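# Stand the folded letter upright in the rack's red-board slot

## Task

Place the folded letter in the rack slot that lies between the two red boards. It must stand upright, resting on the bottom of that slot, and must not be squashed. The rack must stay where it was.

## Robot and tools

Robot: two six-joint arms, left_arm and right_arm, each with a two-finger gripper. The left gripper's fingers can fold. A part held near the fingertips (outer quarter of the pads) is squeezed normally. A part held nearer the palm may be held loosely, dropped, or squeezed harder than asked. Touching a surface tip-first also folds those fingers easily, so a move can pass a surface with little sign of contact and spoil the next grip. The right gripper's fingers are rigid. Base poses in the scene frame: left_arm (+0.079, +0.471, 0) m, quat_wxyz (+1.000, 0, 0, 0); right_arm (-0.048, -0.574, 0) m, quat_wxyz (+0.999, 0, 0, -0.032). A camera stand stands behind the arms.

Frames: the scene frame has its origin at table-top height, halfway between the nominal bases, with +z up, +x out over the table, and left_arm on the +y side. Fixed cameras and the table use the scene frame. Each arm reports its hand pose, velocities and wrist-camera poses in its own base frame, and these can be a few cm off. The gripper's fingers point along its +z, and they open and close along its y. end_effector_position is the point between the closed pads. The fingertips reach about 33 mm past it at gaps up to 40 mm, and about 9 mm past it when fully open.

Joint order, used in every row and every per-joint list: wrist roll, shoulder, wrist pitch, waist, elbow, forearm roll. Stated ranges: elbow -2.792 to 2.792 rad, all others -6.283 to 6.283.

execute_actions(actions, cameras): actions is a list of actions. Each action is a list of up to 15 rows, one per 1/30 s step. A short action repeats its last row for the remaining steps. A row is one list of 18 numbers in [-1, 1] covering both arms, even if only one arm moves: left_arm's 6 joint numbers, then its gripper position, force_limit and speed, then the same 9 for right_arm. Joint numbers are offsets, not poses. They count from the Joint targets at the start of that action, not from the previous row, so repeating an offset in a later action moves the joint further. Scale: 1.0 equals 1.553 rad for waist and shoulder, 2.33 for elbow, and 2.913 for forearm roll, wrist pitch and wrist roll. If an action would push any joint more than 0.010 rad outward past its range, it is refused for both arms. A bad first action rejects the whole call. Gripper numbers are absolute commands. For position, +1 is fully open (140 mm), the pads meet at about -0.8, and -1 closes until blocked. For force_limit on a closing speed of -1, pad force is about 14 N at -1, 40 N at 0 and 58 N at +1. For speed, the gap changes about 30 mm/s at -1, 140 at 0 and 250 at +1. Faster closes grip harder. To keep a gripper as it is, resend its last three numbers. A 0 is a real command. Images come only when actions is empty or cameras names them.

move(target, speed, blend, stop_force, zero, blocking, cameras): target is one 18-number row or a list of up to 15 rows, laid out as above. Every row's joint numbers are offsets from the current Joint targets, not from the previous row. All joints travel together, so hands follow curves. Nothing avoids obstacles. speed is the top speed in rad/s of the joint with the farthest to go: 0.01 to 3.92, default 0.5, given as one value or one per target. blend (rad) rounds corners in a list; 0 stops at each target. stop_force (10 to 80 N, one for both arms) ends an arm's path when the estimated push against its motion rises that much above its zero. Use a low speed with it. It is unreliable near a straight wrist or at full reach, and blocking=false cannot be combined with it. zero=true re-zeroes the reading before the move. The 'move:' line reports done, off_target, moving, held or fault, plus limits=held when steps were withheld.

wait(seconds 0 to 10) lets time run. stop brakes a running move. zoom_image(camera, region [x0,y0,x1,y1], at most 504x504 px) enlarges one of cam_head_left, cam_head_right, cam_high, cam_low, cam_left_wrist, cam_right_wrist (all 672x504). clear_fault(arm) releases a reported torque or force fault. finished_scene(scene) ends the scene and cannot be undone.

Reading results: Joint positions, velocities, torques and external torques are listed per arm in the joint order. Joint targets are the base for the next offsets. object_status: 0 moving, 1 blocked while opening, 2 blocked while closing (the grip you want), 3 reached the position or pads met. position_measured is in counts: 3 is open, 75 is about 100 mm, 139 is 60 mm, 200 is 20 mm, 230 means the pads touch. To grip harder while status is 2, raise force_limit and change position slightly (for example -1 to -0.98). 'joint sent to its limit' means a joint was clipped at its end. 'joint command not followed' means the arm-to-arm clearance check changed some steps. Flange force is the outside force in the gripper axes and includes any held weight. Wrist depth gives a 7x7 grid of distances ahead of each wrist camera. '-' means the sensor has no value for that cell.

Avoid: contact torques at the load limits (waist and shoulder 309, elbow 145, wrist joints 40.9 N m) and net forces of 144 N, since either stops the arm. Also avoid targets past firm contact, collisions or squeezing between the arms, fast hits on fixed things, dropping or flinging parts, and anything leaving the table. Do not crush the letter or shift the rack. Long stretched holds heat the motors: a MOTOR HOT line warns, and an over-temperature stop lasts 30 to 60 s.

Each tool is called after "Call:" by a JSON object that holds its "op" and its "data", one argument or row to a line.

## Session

Call:
{"op": "execute_actions", "data": {
  "actions": []
}}

Call:
{"op": "zoom_image", "data": {
  "camera": "cam_head_left",
  "region": [200, 260, 340, 365]
}}

Call:
{"op": "zoom_image", "data": {
  "camera": "cam_head_left",
  "region": [540, 270, 672, 369]
}}

Call:
{"op": "zoom_image", "data": {
  "camera": "cam_high",
  "region": [440, 100, 600, 220]
}}

Call:
{"op": "zoom_image", "data": {
  "camera": "cam_high",
  "region": [50, 110, 170, 200]
}}

Scene clock: 0.00 s.
left_arm: end_effector_position=(+0.5219, -0.2824, +0.3895) position_measured=3 object_status=3 end_effector_quat_wxyz=(-0.016, +0.792, +0.465, +0.395) | right_arm: end_effector_position=(+0.7488, +0.1726, +0.3298) position_measured=3 object_status=3 end_effector_quat_wxyz=(-0.509, -0.386, +0.753, -0.157)
Joint names: [wrist roll, shoulder, wrist pitch, waist, elbow, forearm roll]
Joint positions: left_arm=[-0.682 -0.027 1.367 -0.98 1.877 0.836] | right_arm=[3.851 0.888 2.433 0.344 0.808 -0.613]
Joint velocities: within noise
Joint torques (N m): no reading
External joint torques (N m): no reading
Flange force (N): no reading
Wrist depth (mm): cam_left_wrist=[525 - - - - 2451 2797 / 531 - 624 674 - - 2557 / 494 540 581 - 681 - 1933 / - 139 547 587 644 - 126 / - 473 516 557 607 639 114 / 430 453 484 525 572 621 - / 413 432 462 502 538 602 627] | cam_right_wrist=[1720 1906 2158 2629 - 2243 650 / 755 - 854 - 995 708 654 / 608 - 708 704 689 775 773 / 547 139 539 604 650 154 121 / - 139 497 522 518 551 116 / - 420 437 461 488 477 494 / - 388 396 402 413 428 443]
Joint targets: left_arm=[-0.682 -0.027 1.367 -0.980 1.877 0.836] | right_arm=[3.851 0.888 2.433 0.344 0.808 -0.613]
Tool commands: left_gripper/position=+1.0 left_gripper/force_limit=+1.0 left_gripper/speed=+1.0 right_gripper/position=+1.0 right_gripper/force_limit=+1.0 right_gripper/speed=+1.0

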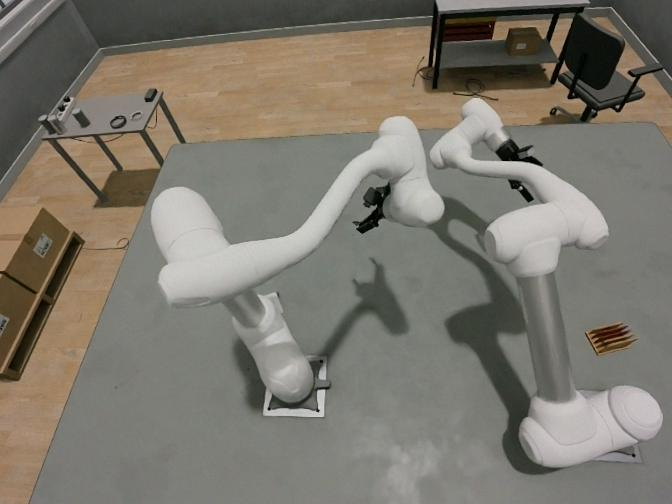

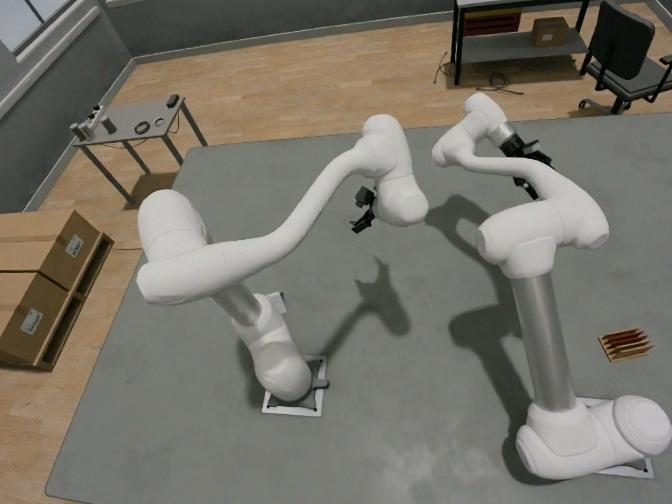

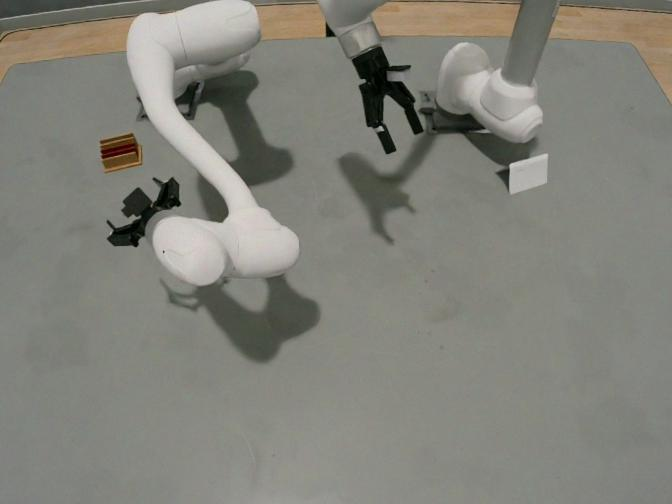

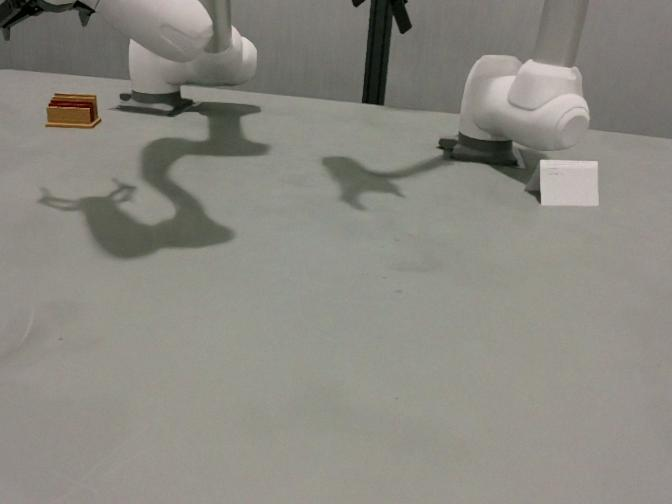

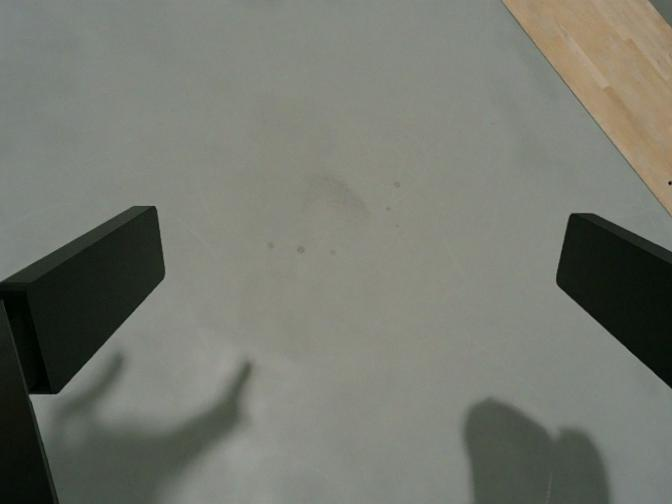

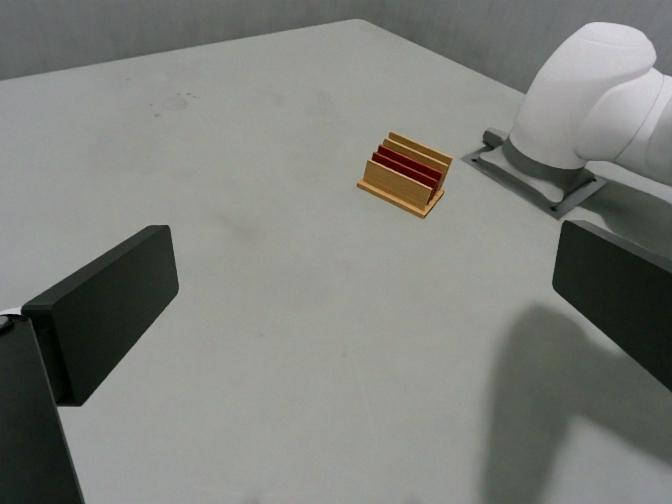

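Scaled by 3.600.

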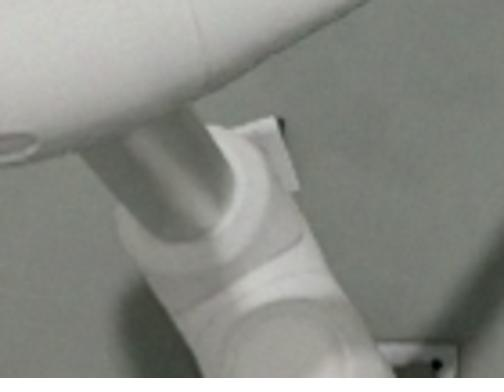

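Scaled by 3.818.

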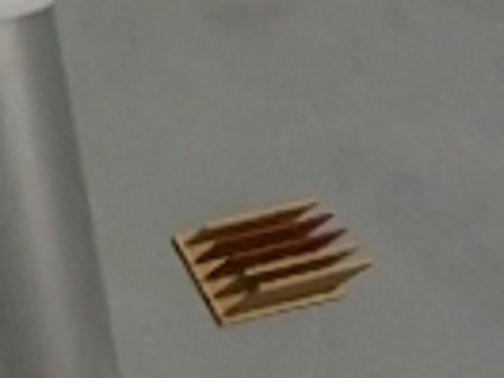

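Scaled by 3.150.

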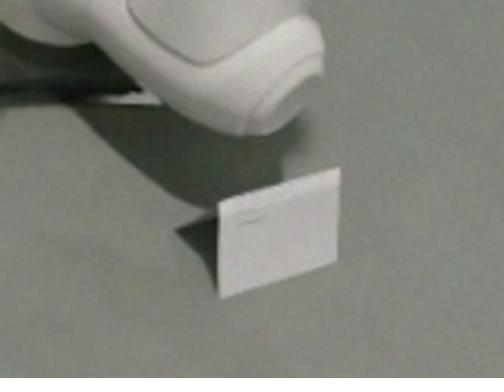

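Scaled by 4.200.

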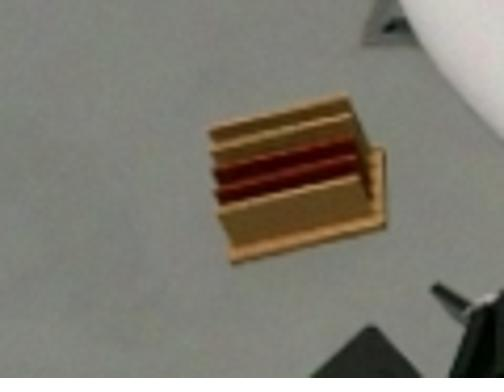

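Call:
{"op": "move", "data": {
  "target": [0.2702, -0.1672, -0.0007, 0.9233, 0.0800, -0.2870, 1, -1, -1, 0.5887, -0.8274, -0.3901, -0.5096, 0.6154, 0.2104, 1, -1, -1],
  "speed": 1.2,
  "cameras": ["cam_left_wrist", "cam_right_wrist", "cam_low", "cam_high"]
}}

Call:
{"op": "zoom_image", "data": {
  "camera": "cam_left_wrist",
  "region": [200, 40, 480, 300]
}}

Call:
{"op": "zoom_image", "data": {
  "camera": "cam_right_wrist",
  "region": [200, 40, 480, 300]
}}

Scene clock: 64.93 s.
left_arm: end_effector_position=(+0.3191, +0.1942, +0.3002) position_measured=3 object_status=3 end_effector_quat_wxyz=(+0.000, +0.573, +0.819, +0.000) | right_arm: end_effector_position=(+0.2839, -0.0982, +0.2406) position_measured=3 object_status=3 end_effector_quat_wxyz=(+0.000, +0.606, +0.796, +0.000)
Joint names: [wrist roll, shoulder, wrist pitch, waist, elbow, forearm roll]
Joint positions: left_arm=[0.105 -0.286 1.365 0.454 2.063 0] | right_arm=[5.566 -0.397 1.297 -0.448 2.242 -0.001]
Joint torques (N m): left_arm=[0.04 -12.4 0.31 0.08 -42.5 4.1] | right_arm=[-0.18 1.95 -0.25 -2.57 -37.14 4.51]
External joint torques (N m): left_arm=[-0.04 0.53 -0.32 -0.09 0.74 0.24] | right_arm=[0.18 -2.33 0.27 2.65 -3.7 -0.27]
Flange force (N): left_arm=[-0.3 0.3 2.0] | right_arm=[7.6 5.6 -7.6]
Wrist depth (mm): cam_left_wrist=[396 396 396 389 392 394 394 / 418 419 421 384 417 414 416 / 425 443 441 402 441 440 445 / 109 139 464 474 443 463 132 / - 494 501 504 498 493 114 / 542 539 554 537 - - 540 / - 616 583 581 576 602 573] | cam_right_wrist=[306 330 333 335 333 322 333 / 352 351 350 344 347 356 349 / 374 372 375 366 363 361 367 / 386 139 395 381 386 385 128 / - 139 418 420 413 420 116 / - 455 451 447 445 439 451 / - 480 484 471 477 482 480]
Joint targets: left_arm=[0.105 -0.286 1.365 0.454 2.064 0.000] | right_arm=[5.566 -0.397 1.297 -0.448 2.242 -0.001]
move: done
Images, in order (width x height): cam_high 672x504, cam_low 672x504, cam_left_wrist 672x504, cam_right_wrist 672x504.

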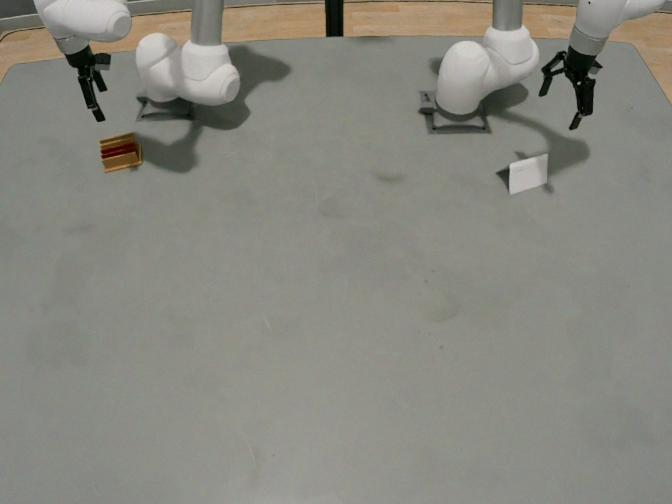

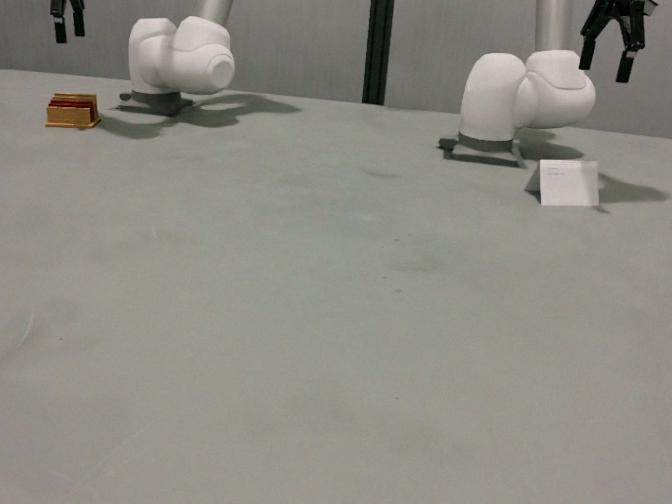

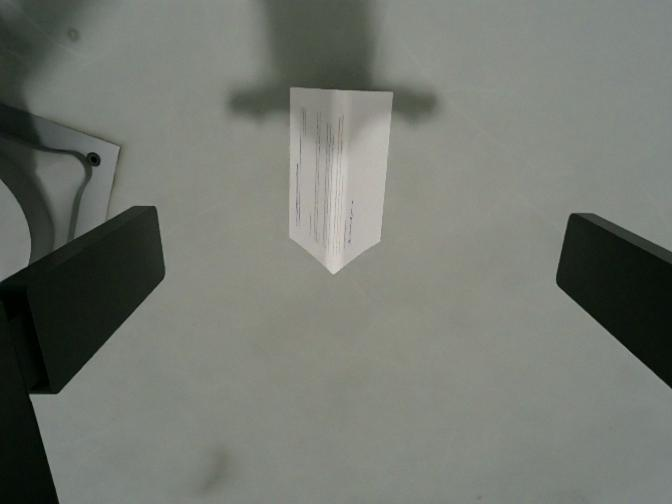

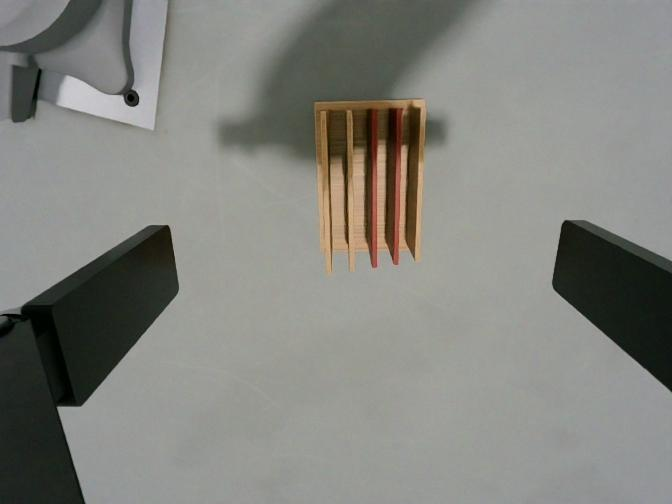

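Scaled by 1.800.

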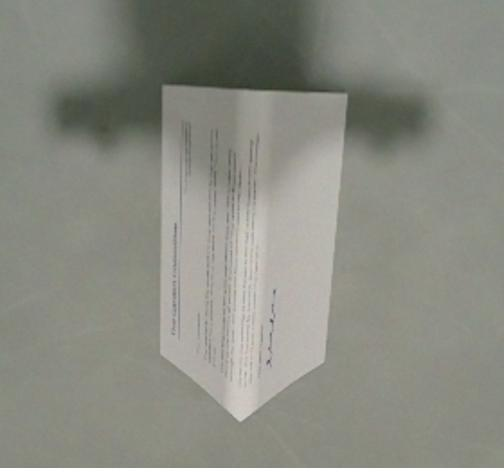

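Scaled by 1.800.

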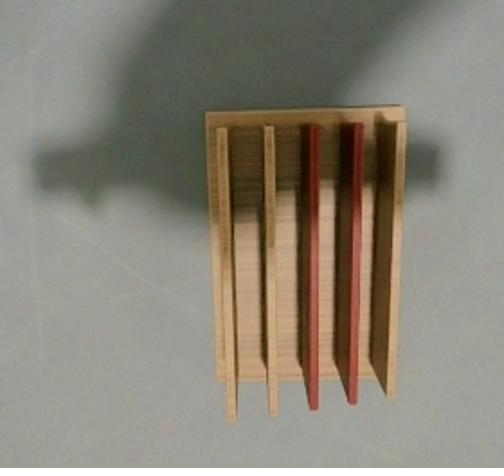

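Call:
{"op": "zoom_image", "data": {
  "camera": "cam_right_wrist",
  "region": [340, 90, 440, 190]
}}

Call:
{"op": "zoom_image", "data": {
  "camera": "cam_right_wrist",
  "region": [340, 190, 440, 290]
}}

Call:
{"op": "move", "data": {
  "target": [-0.0079, 0.0809, -0.1368, -0.0406, 0.1164, 0, -0.25, -1, 1, -0.1315, 0.1426, 0.0757, 0.4173, -0.1897, 0.0003, 1, -1, -1],
  "speed": 0.8,
  "cameras": ["cam_left_wrist"]
}}

Call:
{"op": "move", "data": {
  "target": [0, 0, 0, 0, 0, 0, -1, -1, -1, 0, 0, 0, 0, 0, 0, 1, -1, -1],
  "speed": 0.5,
  "cameras": ["cam_left_wrist"]
}}

Call:
{"op": "move", "data": {
  "target": [0, -0.0570, 0.0683, 0, -0.0474, 0, -1, -1, -1, 0, 0, 0, 0, 0, 0, 1, -1, -1],
  "speed": 0.4,
  "cameras": ["cam_left_wrist"]
}}

Call:
{"op": "move", "data": {
  "target": [0, 0.2688, -0.0069, -0.9816, -0.1705, 0, -1, -1, -1, 0, 0, 0, 0, 0, 0, 1, -1, -1],
  "speed": 1.0,
  "cameras": ["cam_left_wrist", "cam_low"]
}}

Scaled by 5.040.

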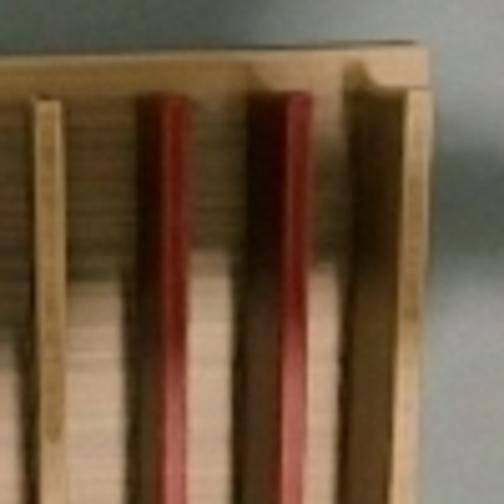

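Scaled by 5.040.

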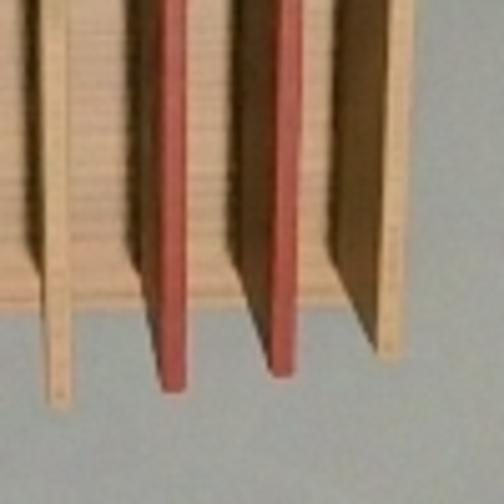

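Scene clock: 167.80 s.
left_arm: end_effector_position=(+0.3211, +0.1698, +0.1149) position_measured=160 object_status=3 end_effector_quat_wxyz=(+0.000, +0.590, +0.808, +0.001) | right_arm: end_effector_position=(+0.4340, +0.1235, +0.4006) position_measured=3 object_status=3 end_effector_quat_wxyz=(+0.000, +0.135, +0.991, +0.000)
Joint names: [wrist roll, shoulder, wrist pitch, waist, elbow, forearm roll]
Joint positions: left_arm=[0.082 -0.161 0.966 0.391 2.335 0] | right_arm=[5.183 -0.176 1.517 0.2 1.8 0]
Joint torques (N m): left_arm=[0.01 -18.49 0.41 -0.66 -35.8 3.37] | right_arm=[0.14 -21.88 0.08 -3.96 -39.76 4.64]
External joint torques (N m): left_arm=[-0.01 0.1 -0.43 0.74 0.49 0.29] | right_arm=[-0.13 -1.95 -0.05 3.87 -2.46 -0.28]
Flange force (N): left_arm=[1.9 -0.5 1.7] | right_arm=[3.7 7.4 -4.3]
Wrist depth (mm): cam_left_wrist=[227 226 224 174 220 224 225 / 239 239 235 167 222 237 237 / 254 253 249 175 237 252 251 / 269 266 114 184 145 261 267 / - 87 82 207 247 93 86 / - - - 307 306 - 76 / - - - 324 - - -] | cam_right_wrist=[473 432 - 477 469 466 472 / 469 470 495 507 513 488 480 / 525 532 537 526 531 523 530 / 563 138 563 553 554 547 125 / - 120 590 585 597 591 115 / - - - 641 587 643 620 / - - 687 685 - 679 683]
Joint targets: left_arm=[0.082 -0.161 0.966 0.391 2.335 0.000] | right_arm=[5.183 -0.176 1.517 0.201 1.800 0.000]
move: done
Images, in order (width x height): cam_left_wrist 672x504.

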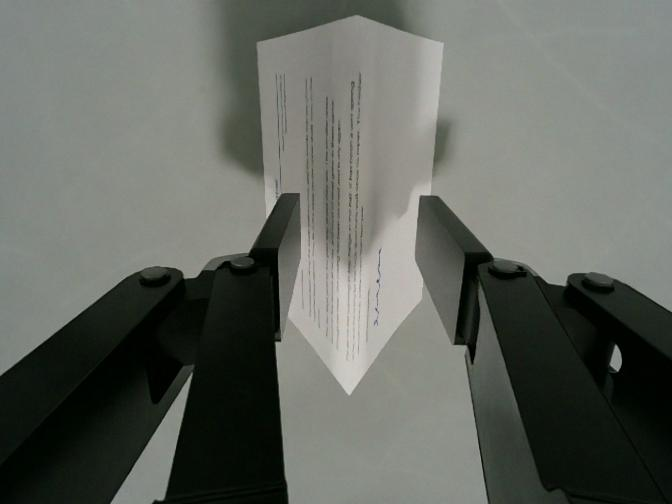

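Scene clock: 169.50 s.
left_arm: end_effector_position=(+0.3211, +0.1698, +0.1148) position_measured=230 object_status=3 end_effector_quat_wxyz=(+0.000, +0.590, +0.808, +0.001) | right_arm: end_effector_position=(+0.4340, +0.1236, +0.4006) position_measured=3 object_status=3 end_effector_quat_wxyz=(+0.000, +0.135, +0.991, +0.000)
Joint names: [wrist roll, shoulder, wrist pitch, waist, elbow, forearm roll]
Joint positions: left_arm=[0.082 -0.161 0.966 0.391 2.335 0] | right_arm=[5.183 -0.176 1.517 0.201 1.8 0]
Joint torques (N m): left_arm=[-0.06 -17.83 0.33 -0.26 -35.78 3.37] | right_arm=[-0.1 -21.57 -0.06 -2.01 -39.07 4.62]
External joint torques (N m): left_arm=[0.06 -0.44 -0.34 0.34 0.53 0.29] | right_arm=[0.1 -2.23 0.1 1.96 -3.13 -0.26]
Flange force (N): left_arm=[0.8 -1.5 0.9] | right_arm=[1.7 4.3 -5.8]
Wrist depth (mm): cam_left_wrist=[226 226 226 221 223 225 225 / 239 238 238 210 233 237 237 / 253 253 252 211 249 252 251 / 268 269 265 118 261 264 267 / 287 - 77 78 83 79 281 / - - - 62 - 75 66 / - - - - - - 65] | cam_right_wrist=[478 468 477 469 465 471 470 / 495 477 492 501 496 511 503 / 527 531 543 532 519 521 520 / - 139 566 555 613 551 128 / - 139 584 643 600 590 116 / - 612 622 641 622 657 646 / - 679 687 623 695 677 689]
Joint targets: left_arm=[0.082 -0.161 0.966 0.391 2.335 0.000] | right_arm=[5.183 -0.176 1.517 0.201 1.800 0.000]
move: done
Images, in order (width x height): cam_left_wrist 672x504.

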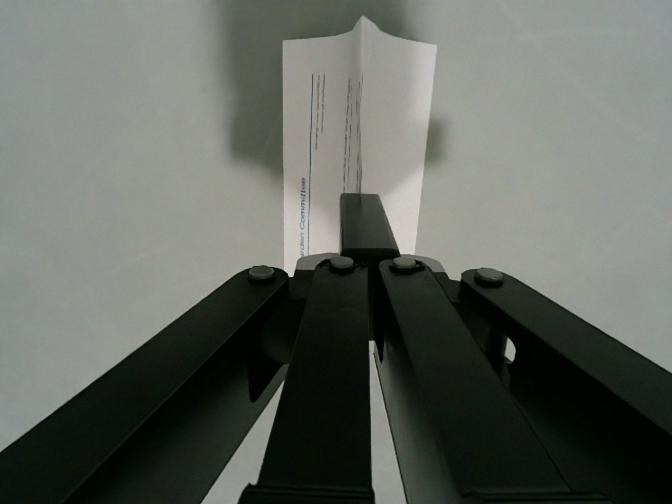

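Scene clock: 170.53 s.
left_arm: end_effector_position=(+0.3210, +0.1698, +0.2009) position_measured=230 object_status=3 end_effector_quat_wxyz=(+0.000, +0.590, +0.808, +0.001) | right_arm: end_effector_position=(+0.4340, +0.1236, +0.4006) position_measured=3 object_status=3 end_effector_quat_wxyz=(+0.000, +0.135, +0.991, +0.000)
Joint names: [wrist roll, shoulder, wrist pitch, waist, elbow, forearm roll]
Joint positions: left_arm=[0.082 -0.249 1.165 0.391 2.224 0] | right_arm=[5.183 -0.176 1.517 0.201 1.8 0]
Joint torques (N m): left_arm=[-0.06 -13.18 0.55 -0.54 -40.11 3.76] | right_arm=[-0.07 -21.82 -0.05 -2.09 -39.32 4.59]
External joint torques (N m): left_arm=[0.06 0.12 -0.56 0.52 0.93 0.3] | right_arm=[0.07 -2.27 0.08 2.1 -3.02 -0.22]
Flange force (N): left_arm=[1.5 -0.8 2.6] | right_arm=[2.0 4.4 -5.5]
Wrist depth (mm): cam_left_wrist=[306 304 305 299 301 303 304 / 323 322 321 317 320 317 319 / 342 340 344 335 339 336 338 / 363 362 357 118 356 358 360 / 382 - 77 78 83 79 378 / - - - 62 - 75 66 / - - - - - - 65] | cam_right_wrist=[475 465 477 473 475 480 472 / 472 469 501 495 501 490 494 / 532 536 531 523 527 532 530 / - 139 558 575 547 554 125 / - 120 599 602 596 617 116 / - - 648 646 648 635 632 / - 697 697 683 687 691 665]
Joint targets: left_arm=[0.082 -0.249 1.165 0.391 2.224 0.000] | right_arm=[5.183 -0.176 1.517 0.201 1.800 0.000]
move: done
Images, in order (width x height): cam_left_wrist 672x504.

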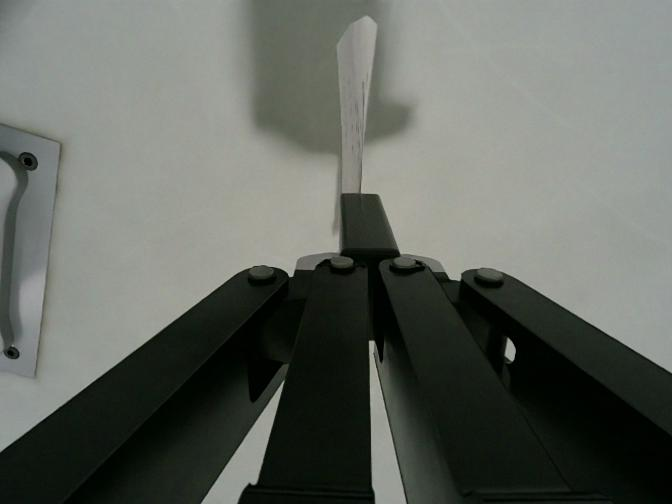

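Scene clock: 172.73 s.
left_arm: end_effector_position=(+0.2912, -0.5413, +0.2010) position_measured=230 object_status=3 end_effector_quat_wxyz=(+0.001, +0.984, +0.177, +0.000) | right_arm: end_effector_position=(+0.4340, +0.1236, +0.4006) position_measured=3 object_status=3 end_effector_quat_wxyz=(+0.000, +0.135, +0.991, +0.000)
Joint names: [wrist roll, shoulder, wrist pitch, waist, elbow, forearm roll]
Joint positions: left_arm=[0.082 0.168 1.145 -1.133 1.827 0] | right_arm=[5.183 -0.176 1.517 0.201 1.8 0]
Joint torques (N m): left_arm=[-0.07 -55.64 0.37 1.19 -39.74 3.73] | right_arm=[-0.05 -21.83 -0.05 -1.86 -39.37 4.6]
External joint torques (N m): left_arm=[0.07 -0.93 -0.39 -1.12 0.75 0.32] | right_arm=[0.05 -2.4 0.09 1.88 -2.95 -0.23]
Flange force (N): left_arm=[-2.1 -2.7 0.9] | right_arm=[2.0 3.8 -5.4]
Wrist depth (mm): cam_left_wrist=[305 305 304 301 303 303 302 / 322 321 320 317 320 320 319 / 342 342 341 336 339 339 337 / 363 363 360 118 356 361 361 / 382 - 78 78 83 79 377 / - - - 62 - 75 66 / - - - - - - 65] | cam_right_wrist=[476 466 475 473 482 472 475 / 492 470 504 - 498 498 499 / 559 527 - - 553 525 525 / - 132 600 - 562 546 128 / - 128 599 600 585 620 116 / - 643 602 - - - 632 / - 673 697 695 691 683 675]
Joint targets: left_arm=[0.082 0.168 1.145 -1.134 1.827 0.000] | right_arm=[5.183 -0.176 1.517 0.201 1.800 0.000]
move: done
Images, in order (width x height): cam_low 672x504, cam_left_wrist 672x504.

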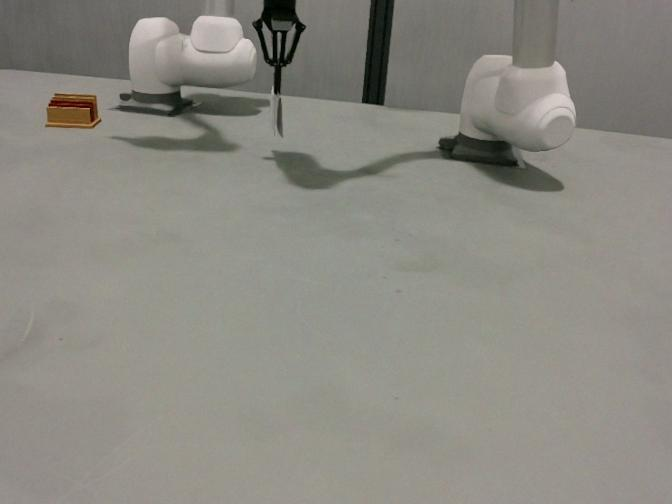

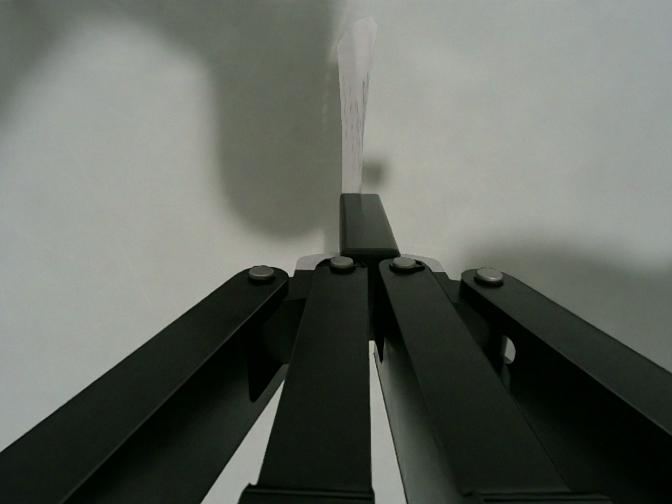

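Call:
{"op": "move", "data": {
  "target": [0, 0.0433, -0.0522, 0, 0.0365, 0, -1, -1, -1, 0, 0, 0, 0, 0, 0, 1, -1, -1],
  "speed": 0.25,
  "cameras": ["cam_left_wrist"]
}}

Call:
{"op": "move", "data": {
  "target": [0, 0, 0, 0, 0, 0, -0.2, -1, -0.5, 0, 0, 0, 0, 0, 0, 1, -1, -1],
  "speed": 0.5,
  "cameras": ["cam_left_wrist"]
}}

Call:
{"op": "move", "data": {
  "target": [0, -0.0726, 0.1020, 0, -0.0791, 0, -0.2, -1, -0.5, 0, 0, 0, 0, 0, 0, 1, -1, -1],
  "speed": 0.5,
  "cameras": ["cam_left_wrist"]
}}

Call:
{"op": "move", "data": {
  "target": [0, 0, 0, 0.644, 0, 0, -0.2, -1, -0.5, 0, 0.2425, -0.0920, 0.4435, -0.0463, 0, 1, -1, -1],
  "speed": 1.0,
  "cameras": ["cam_right_wrist", "cam_low", "cam_high"]
}}

Call:
{"op": "zoom_image", "data": {
  "camera": "cam_right_wrist",
  "region": [210, 40, 490, 300]
}}

Scene clock: 207.87 s.
left_arm: end_effector_position=(+0.2911, -0.5413, +0.1180) position_measured=230 object_status=3 end_effector_quat_wxyz=(+0.000, +0.984, +0.177, +0.000) | right_arm: end_effector_position=(+0.4340, +0.1236, +0.4006) position_measured=3 object_status=3 end_effector_quat_wxyz=(+0.000, +0.135, +0.991, +0.000)
Joint names: [wrist roll, shoulder, wrist pitch, waist, elbow, forearm roll]
Joint positions: left_arm=[0.082 0.236 0.993 -1.134 1.912 0] | right_arm=[5.183 -0.176 1.517 0.201 1.8 0]
Joint torques (N m): left_arm=[-0.03 -60.12 0.27 -0.61 -36.79 3.44] | right_arm=[-0.08 -21.93 0 -1.93 -39.29 4.6]
External joint torques (N m): left_arm=[0.03 -0.62 -0.3 0.5 0.66 0.3] | right_arm=[0.08 -2.35 0.03 1.99 -3.06 -0.22]
Flange force (N): left_arm=[0.5 -2.3 0.6] | right_arm=[1.9 4.2 -5.5]
Wrist depth (mm): cam_left_wrist=[230 228 228 223 226 227 228 / 242 242 241 194 238 240 241 / 256 256 255 197 255 254 252 / 273 271 269 118 267 267 270 / 286 - 77 78 83 78 280 / - - - 62 - 75 66 / - - - - - - 65] | cam_right_wrist=[477 467 477 478 469 473 480 / 486 466 491 498 505 501 491 / 534 530 539 513 526 521 538 / - 139 555 558 545 547 122 / - 138 617 - - 599 116 / - 661 635 - 634 652 620 / - - 687 - 689 691 683]
Joint targets: left_arm=[0.082 0.236 0.993 -1.134 1.912 0.000] | right_arm=[5.183 -0.176 1.517 0.201 1.800 0.000]
move: done
Images, in order (width x height): cam_left_wrist 672x504.

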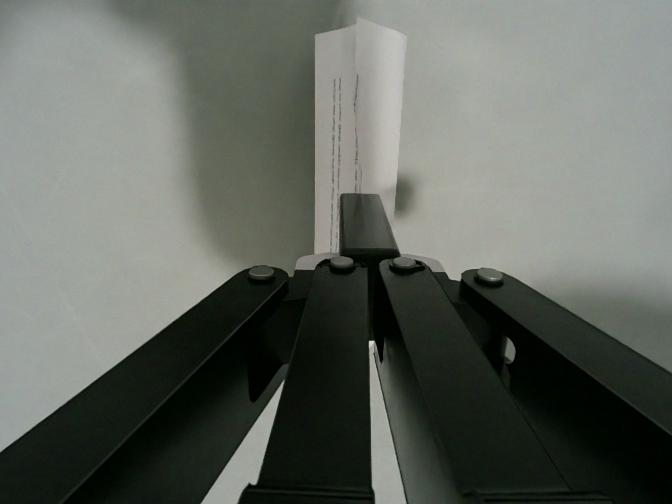

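Scene clock: 208.73 s.
left_arm: end_effector_position=(+0.2911, -0.5413, +0.1180) position_measured=154 object_status=0 end_effector_quat_wxyz=(+0.000, +0.984, +0.177, +0.000) | right_arm: end_effector_position=(+0.4340, +0.1236, +0.4006) position_measured=3 object_status=3 end_effector_quat_wxyz=(+0.000, +0.135, +0.991, +0.000)
Joint names: [wrist roll, shoulder, wrist pitch, waist, elbow, forearm roll]
Joint positions: left_arm=[0.082 0.236 0.993 -1.134 1.912 0] | right_arm=[5.183 -0.176 1.517 0.201 1.8 0]
Joint torques (N m): left_arm=[-0.06 -59.57 0.35 -0.78 -36.52 3.45] | right_arm=[-0.06 -21.61 -0.04 -1.98 -39.24 4.6]
External joint torques (N m): left_arm=[0.06 -1.06 -0.38 0.61 0.49 0.28] | right_arm=[0.06 -1.9 0.06 1.92 -2.89 -0.25]
Flange force (N): left_arm=[0.7 -2.7 0.2] | right_arm=[1.4 4.3 -5.3]
Wrist depth (mm): cam_left_wrist=[229 229 228 226 223 228 227 / 242 242 241 236 164 240 240 / 259 256 253 249 179 254 254 / 274 268 111 239 154 264 267 / - 87 82 286 176 - 85 / - - - 310 - - 75 / - - - 335 - - -] | cam_right_wrist=[479 466 473 482 465 476 459 / 439 471 496 502 496 496 501 / 534 531 - - 530 525 522 / 551 138 582 561 585 553 128 / - 119 608 587 587 594 116 / - - 639 625 597 630 641 / - - 673 687 704 681 673]
Joint targets: left_arm=[0.082 0.236 0.993 -1.134 1.912 0.000] | right_arm=[5.183 -0.176 1.517 0.201 1.800 0.000]
move: done
Images, in order (width x height): cam_left_wrist 672x504.

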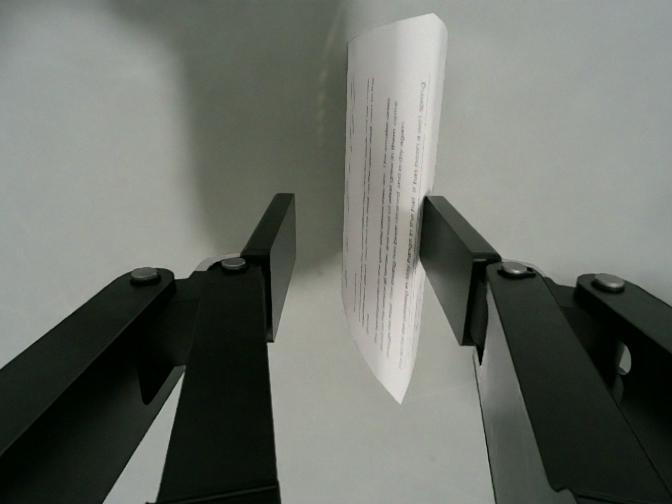

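Scene clock: 209.87 s.
left_arm: end_effector_position=(+0.2911, -0.5412, +0.2808) position_measured=154 object_status=3 end_effector_quat_wxyz=(+0.000, +0.984, +0.177, +0.000) | right_arm: end_effector_position=(+0.4340, +0.1236, +0.4006) position_measured=3 object_status=3 end_effector_quat_wxyz=(+0.000, +0.135, +0.991, +0.000)
Joint names: [wrist roll, shoulder, wrist pitch, waist, elbow, forearm roll]
Joint positions: left_arm=[0.082 0.123 1.29 -1.134 1.728 0] | right_arm=[5.183 -0.176 1.517 0.201 1.8 0]
Joint torques (N m): left_arm=[-0.06 -51.41 0.49 -0.55 -41.24 3.96] | right_arm=[-0.06 -21.74 -0.06 -1.98 -39.27 4.63]
External joint torques (N m): left_arm=[0.06 -2.66 -0.52 0.71 0.01 0.32] | right_arm=[0.05 -2.12 0.09 2.12 -2.96 -0.25]
Flange force (N): left_arm=[0.7 -4.4 -0.3] | right_arm=[1.8 4.5 -5.4]
Wrist depth (mm): cam_left_wrist=[379 377 376 377 376 374 377 / 400 397 397 392 392 397 394 / 422 422 417 411 409 419 420 / 450 444 110 441 134 435 445 / - 87 82 474 134 - 85 / - - - 511 - - 75 / - - - 554 - - -] | cam_right_wrist=[483 469 469 479 472 473 465 / 454 471 491 - 501 482 501 / 536 530 538 539 - 523 515 / 553 139 563 566 561 549 121 / - 121 573 599 591 579 115 / - 639 639 623 634 - - / - 691 685 - 665 687 -]
Joint targets: left_arm=[0.082 0.123 1.290 -1.134 1.728 0.000] | right_arm=[5.183 -0.176 1.517 0.201 1.800 0.000]
move: done
Images, in order (width x height): cam_left_wrist 672x504.

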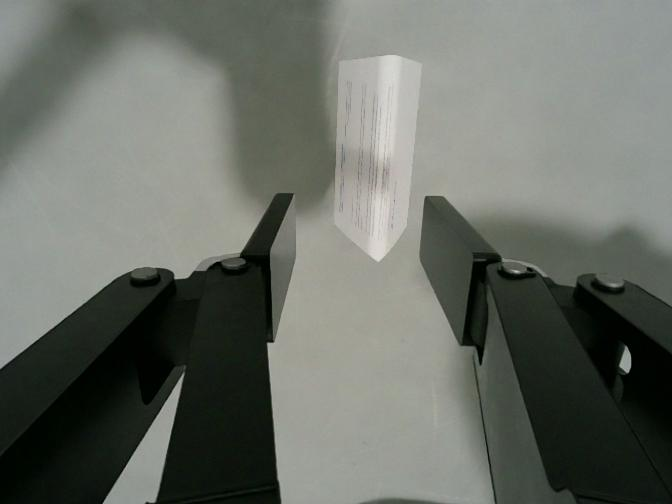

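Scene clock: 211.57 s.
left_arm: end_effector_position=(+0.6127, -0.0473, +0.2810) position_measured=154 object_status=3 end_effector_quat_wxyz=(+0.000, +0.779, +0.627, +0.000) | right_arm: end_effector_position=(+0.3849, +0.5297, +0.2505) position_measured=3 object_status=3 end_effector_quat_wxyz=(+0.000, -0.208, +0.978, +0.000)
Joint names: [wrist roll, shoulder, wrist pitch, waist, elbow, forearm roll]
Joint positions: left_arm=[0.082 0.123 1.29 -0.133 1.728 0] | right_arm=[5.183 0.201 1.249 0.889 1.692 0]
Joint torques (N m): left_arm=[-0.04 -53.17 0.33 1.22 -41.95 3.92] | right_arm=[-0.11 -57.31 -0.05 -2.34 -37.2 4.37]
External joint torques (N m): left_arm=[0.04 -0.91 -0.35 -1.46 0.75 0.34] | right_arm=[0.11 -4.15 0.08 2.47 -3.15 -0.2]
Flange force (N): left_arm=[-2.7 -2.6 1.2] | right_arm=[2.1 3.3 -6.2]
Wrist depth (mm): cam_left_wrist=[372 377 377 376 374 376 376 / - 398 398 398 398 396 397 / 426 425 422 425 412 418 418 / 451 444 110 447 134 442 440 / - 87 82 480 465 - 85 / - - - 531 - - 75 / - - - 553 - - -] | cam_right_wrist=[349 343 341 339 340 340 341 / 359 363 359 308 361 363 356 / 390 387 384 321 379 378 377 / 404 139 404 398 402 396 128 / - 419 432 417 431 433 116 / - - 461 463 457 457 463 / - 496 481 - - 489 491]
Joint targets: left_arm=[0.082 0.123 1.290 -0.133 1.728 0.000] | right_arm=[5.183 0.201 1.249 0.890 1.692 0.000]
move: done
Images, in order (width x height): cam_high 672x504, cam_low 672x504, cam_right_wrist 672x504.

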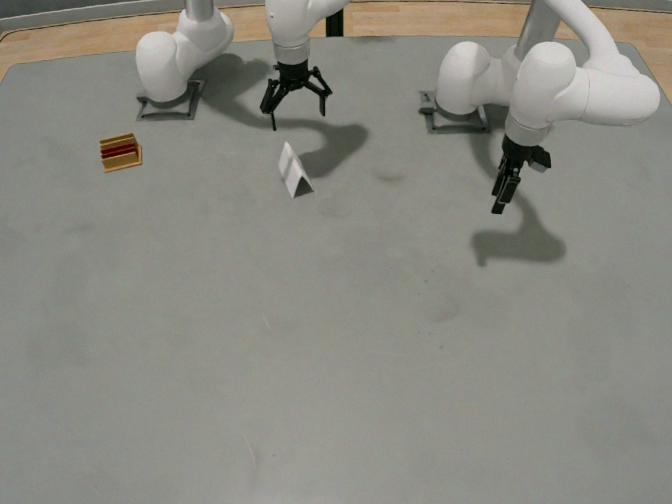

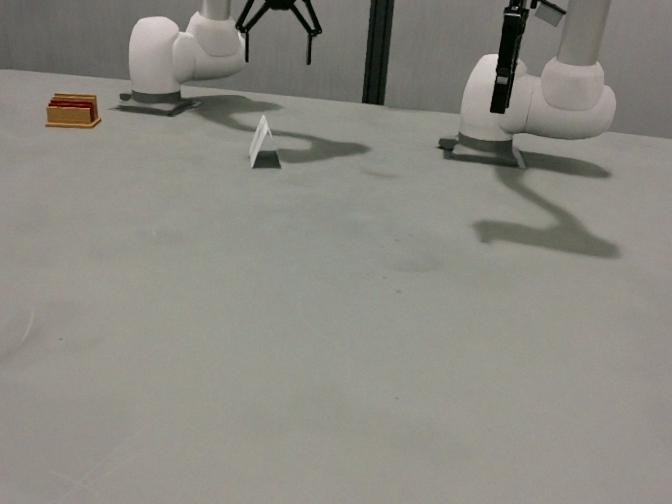

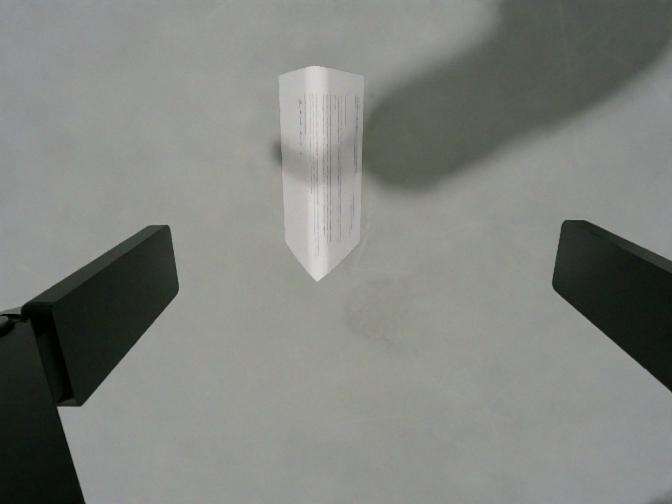

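Scaled by 1.800.

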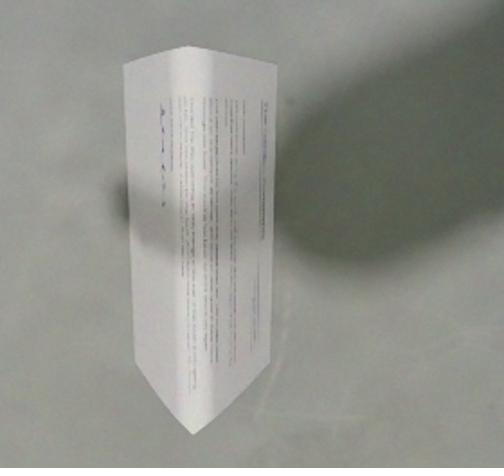

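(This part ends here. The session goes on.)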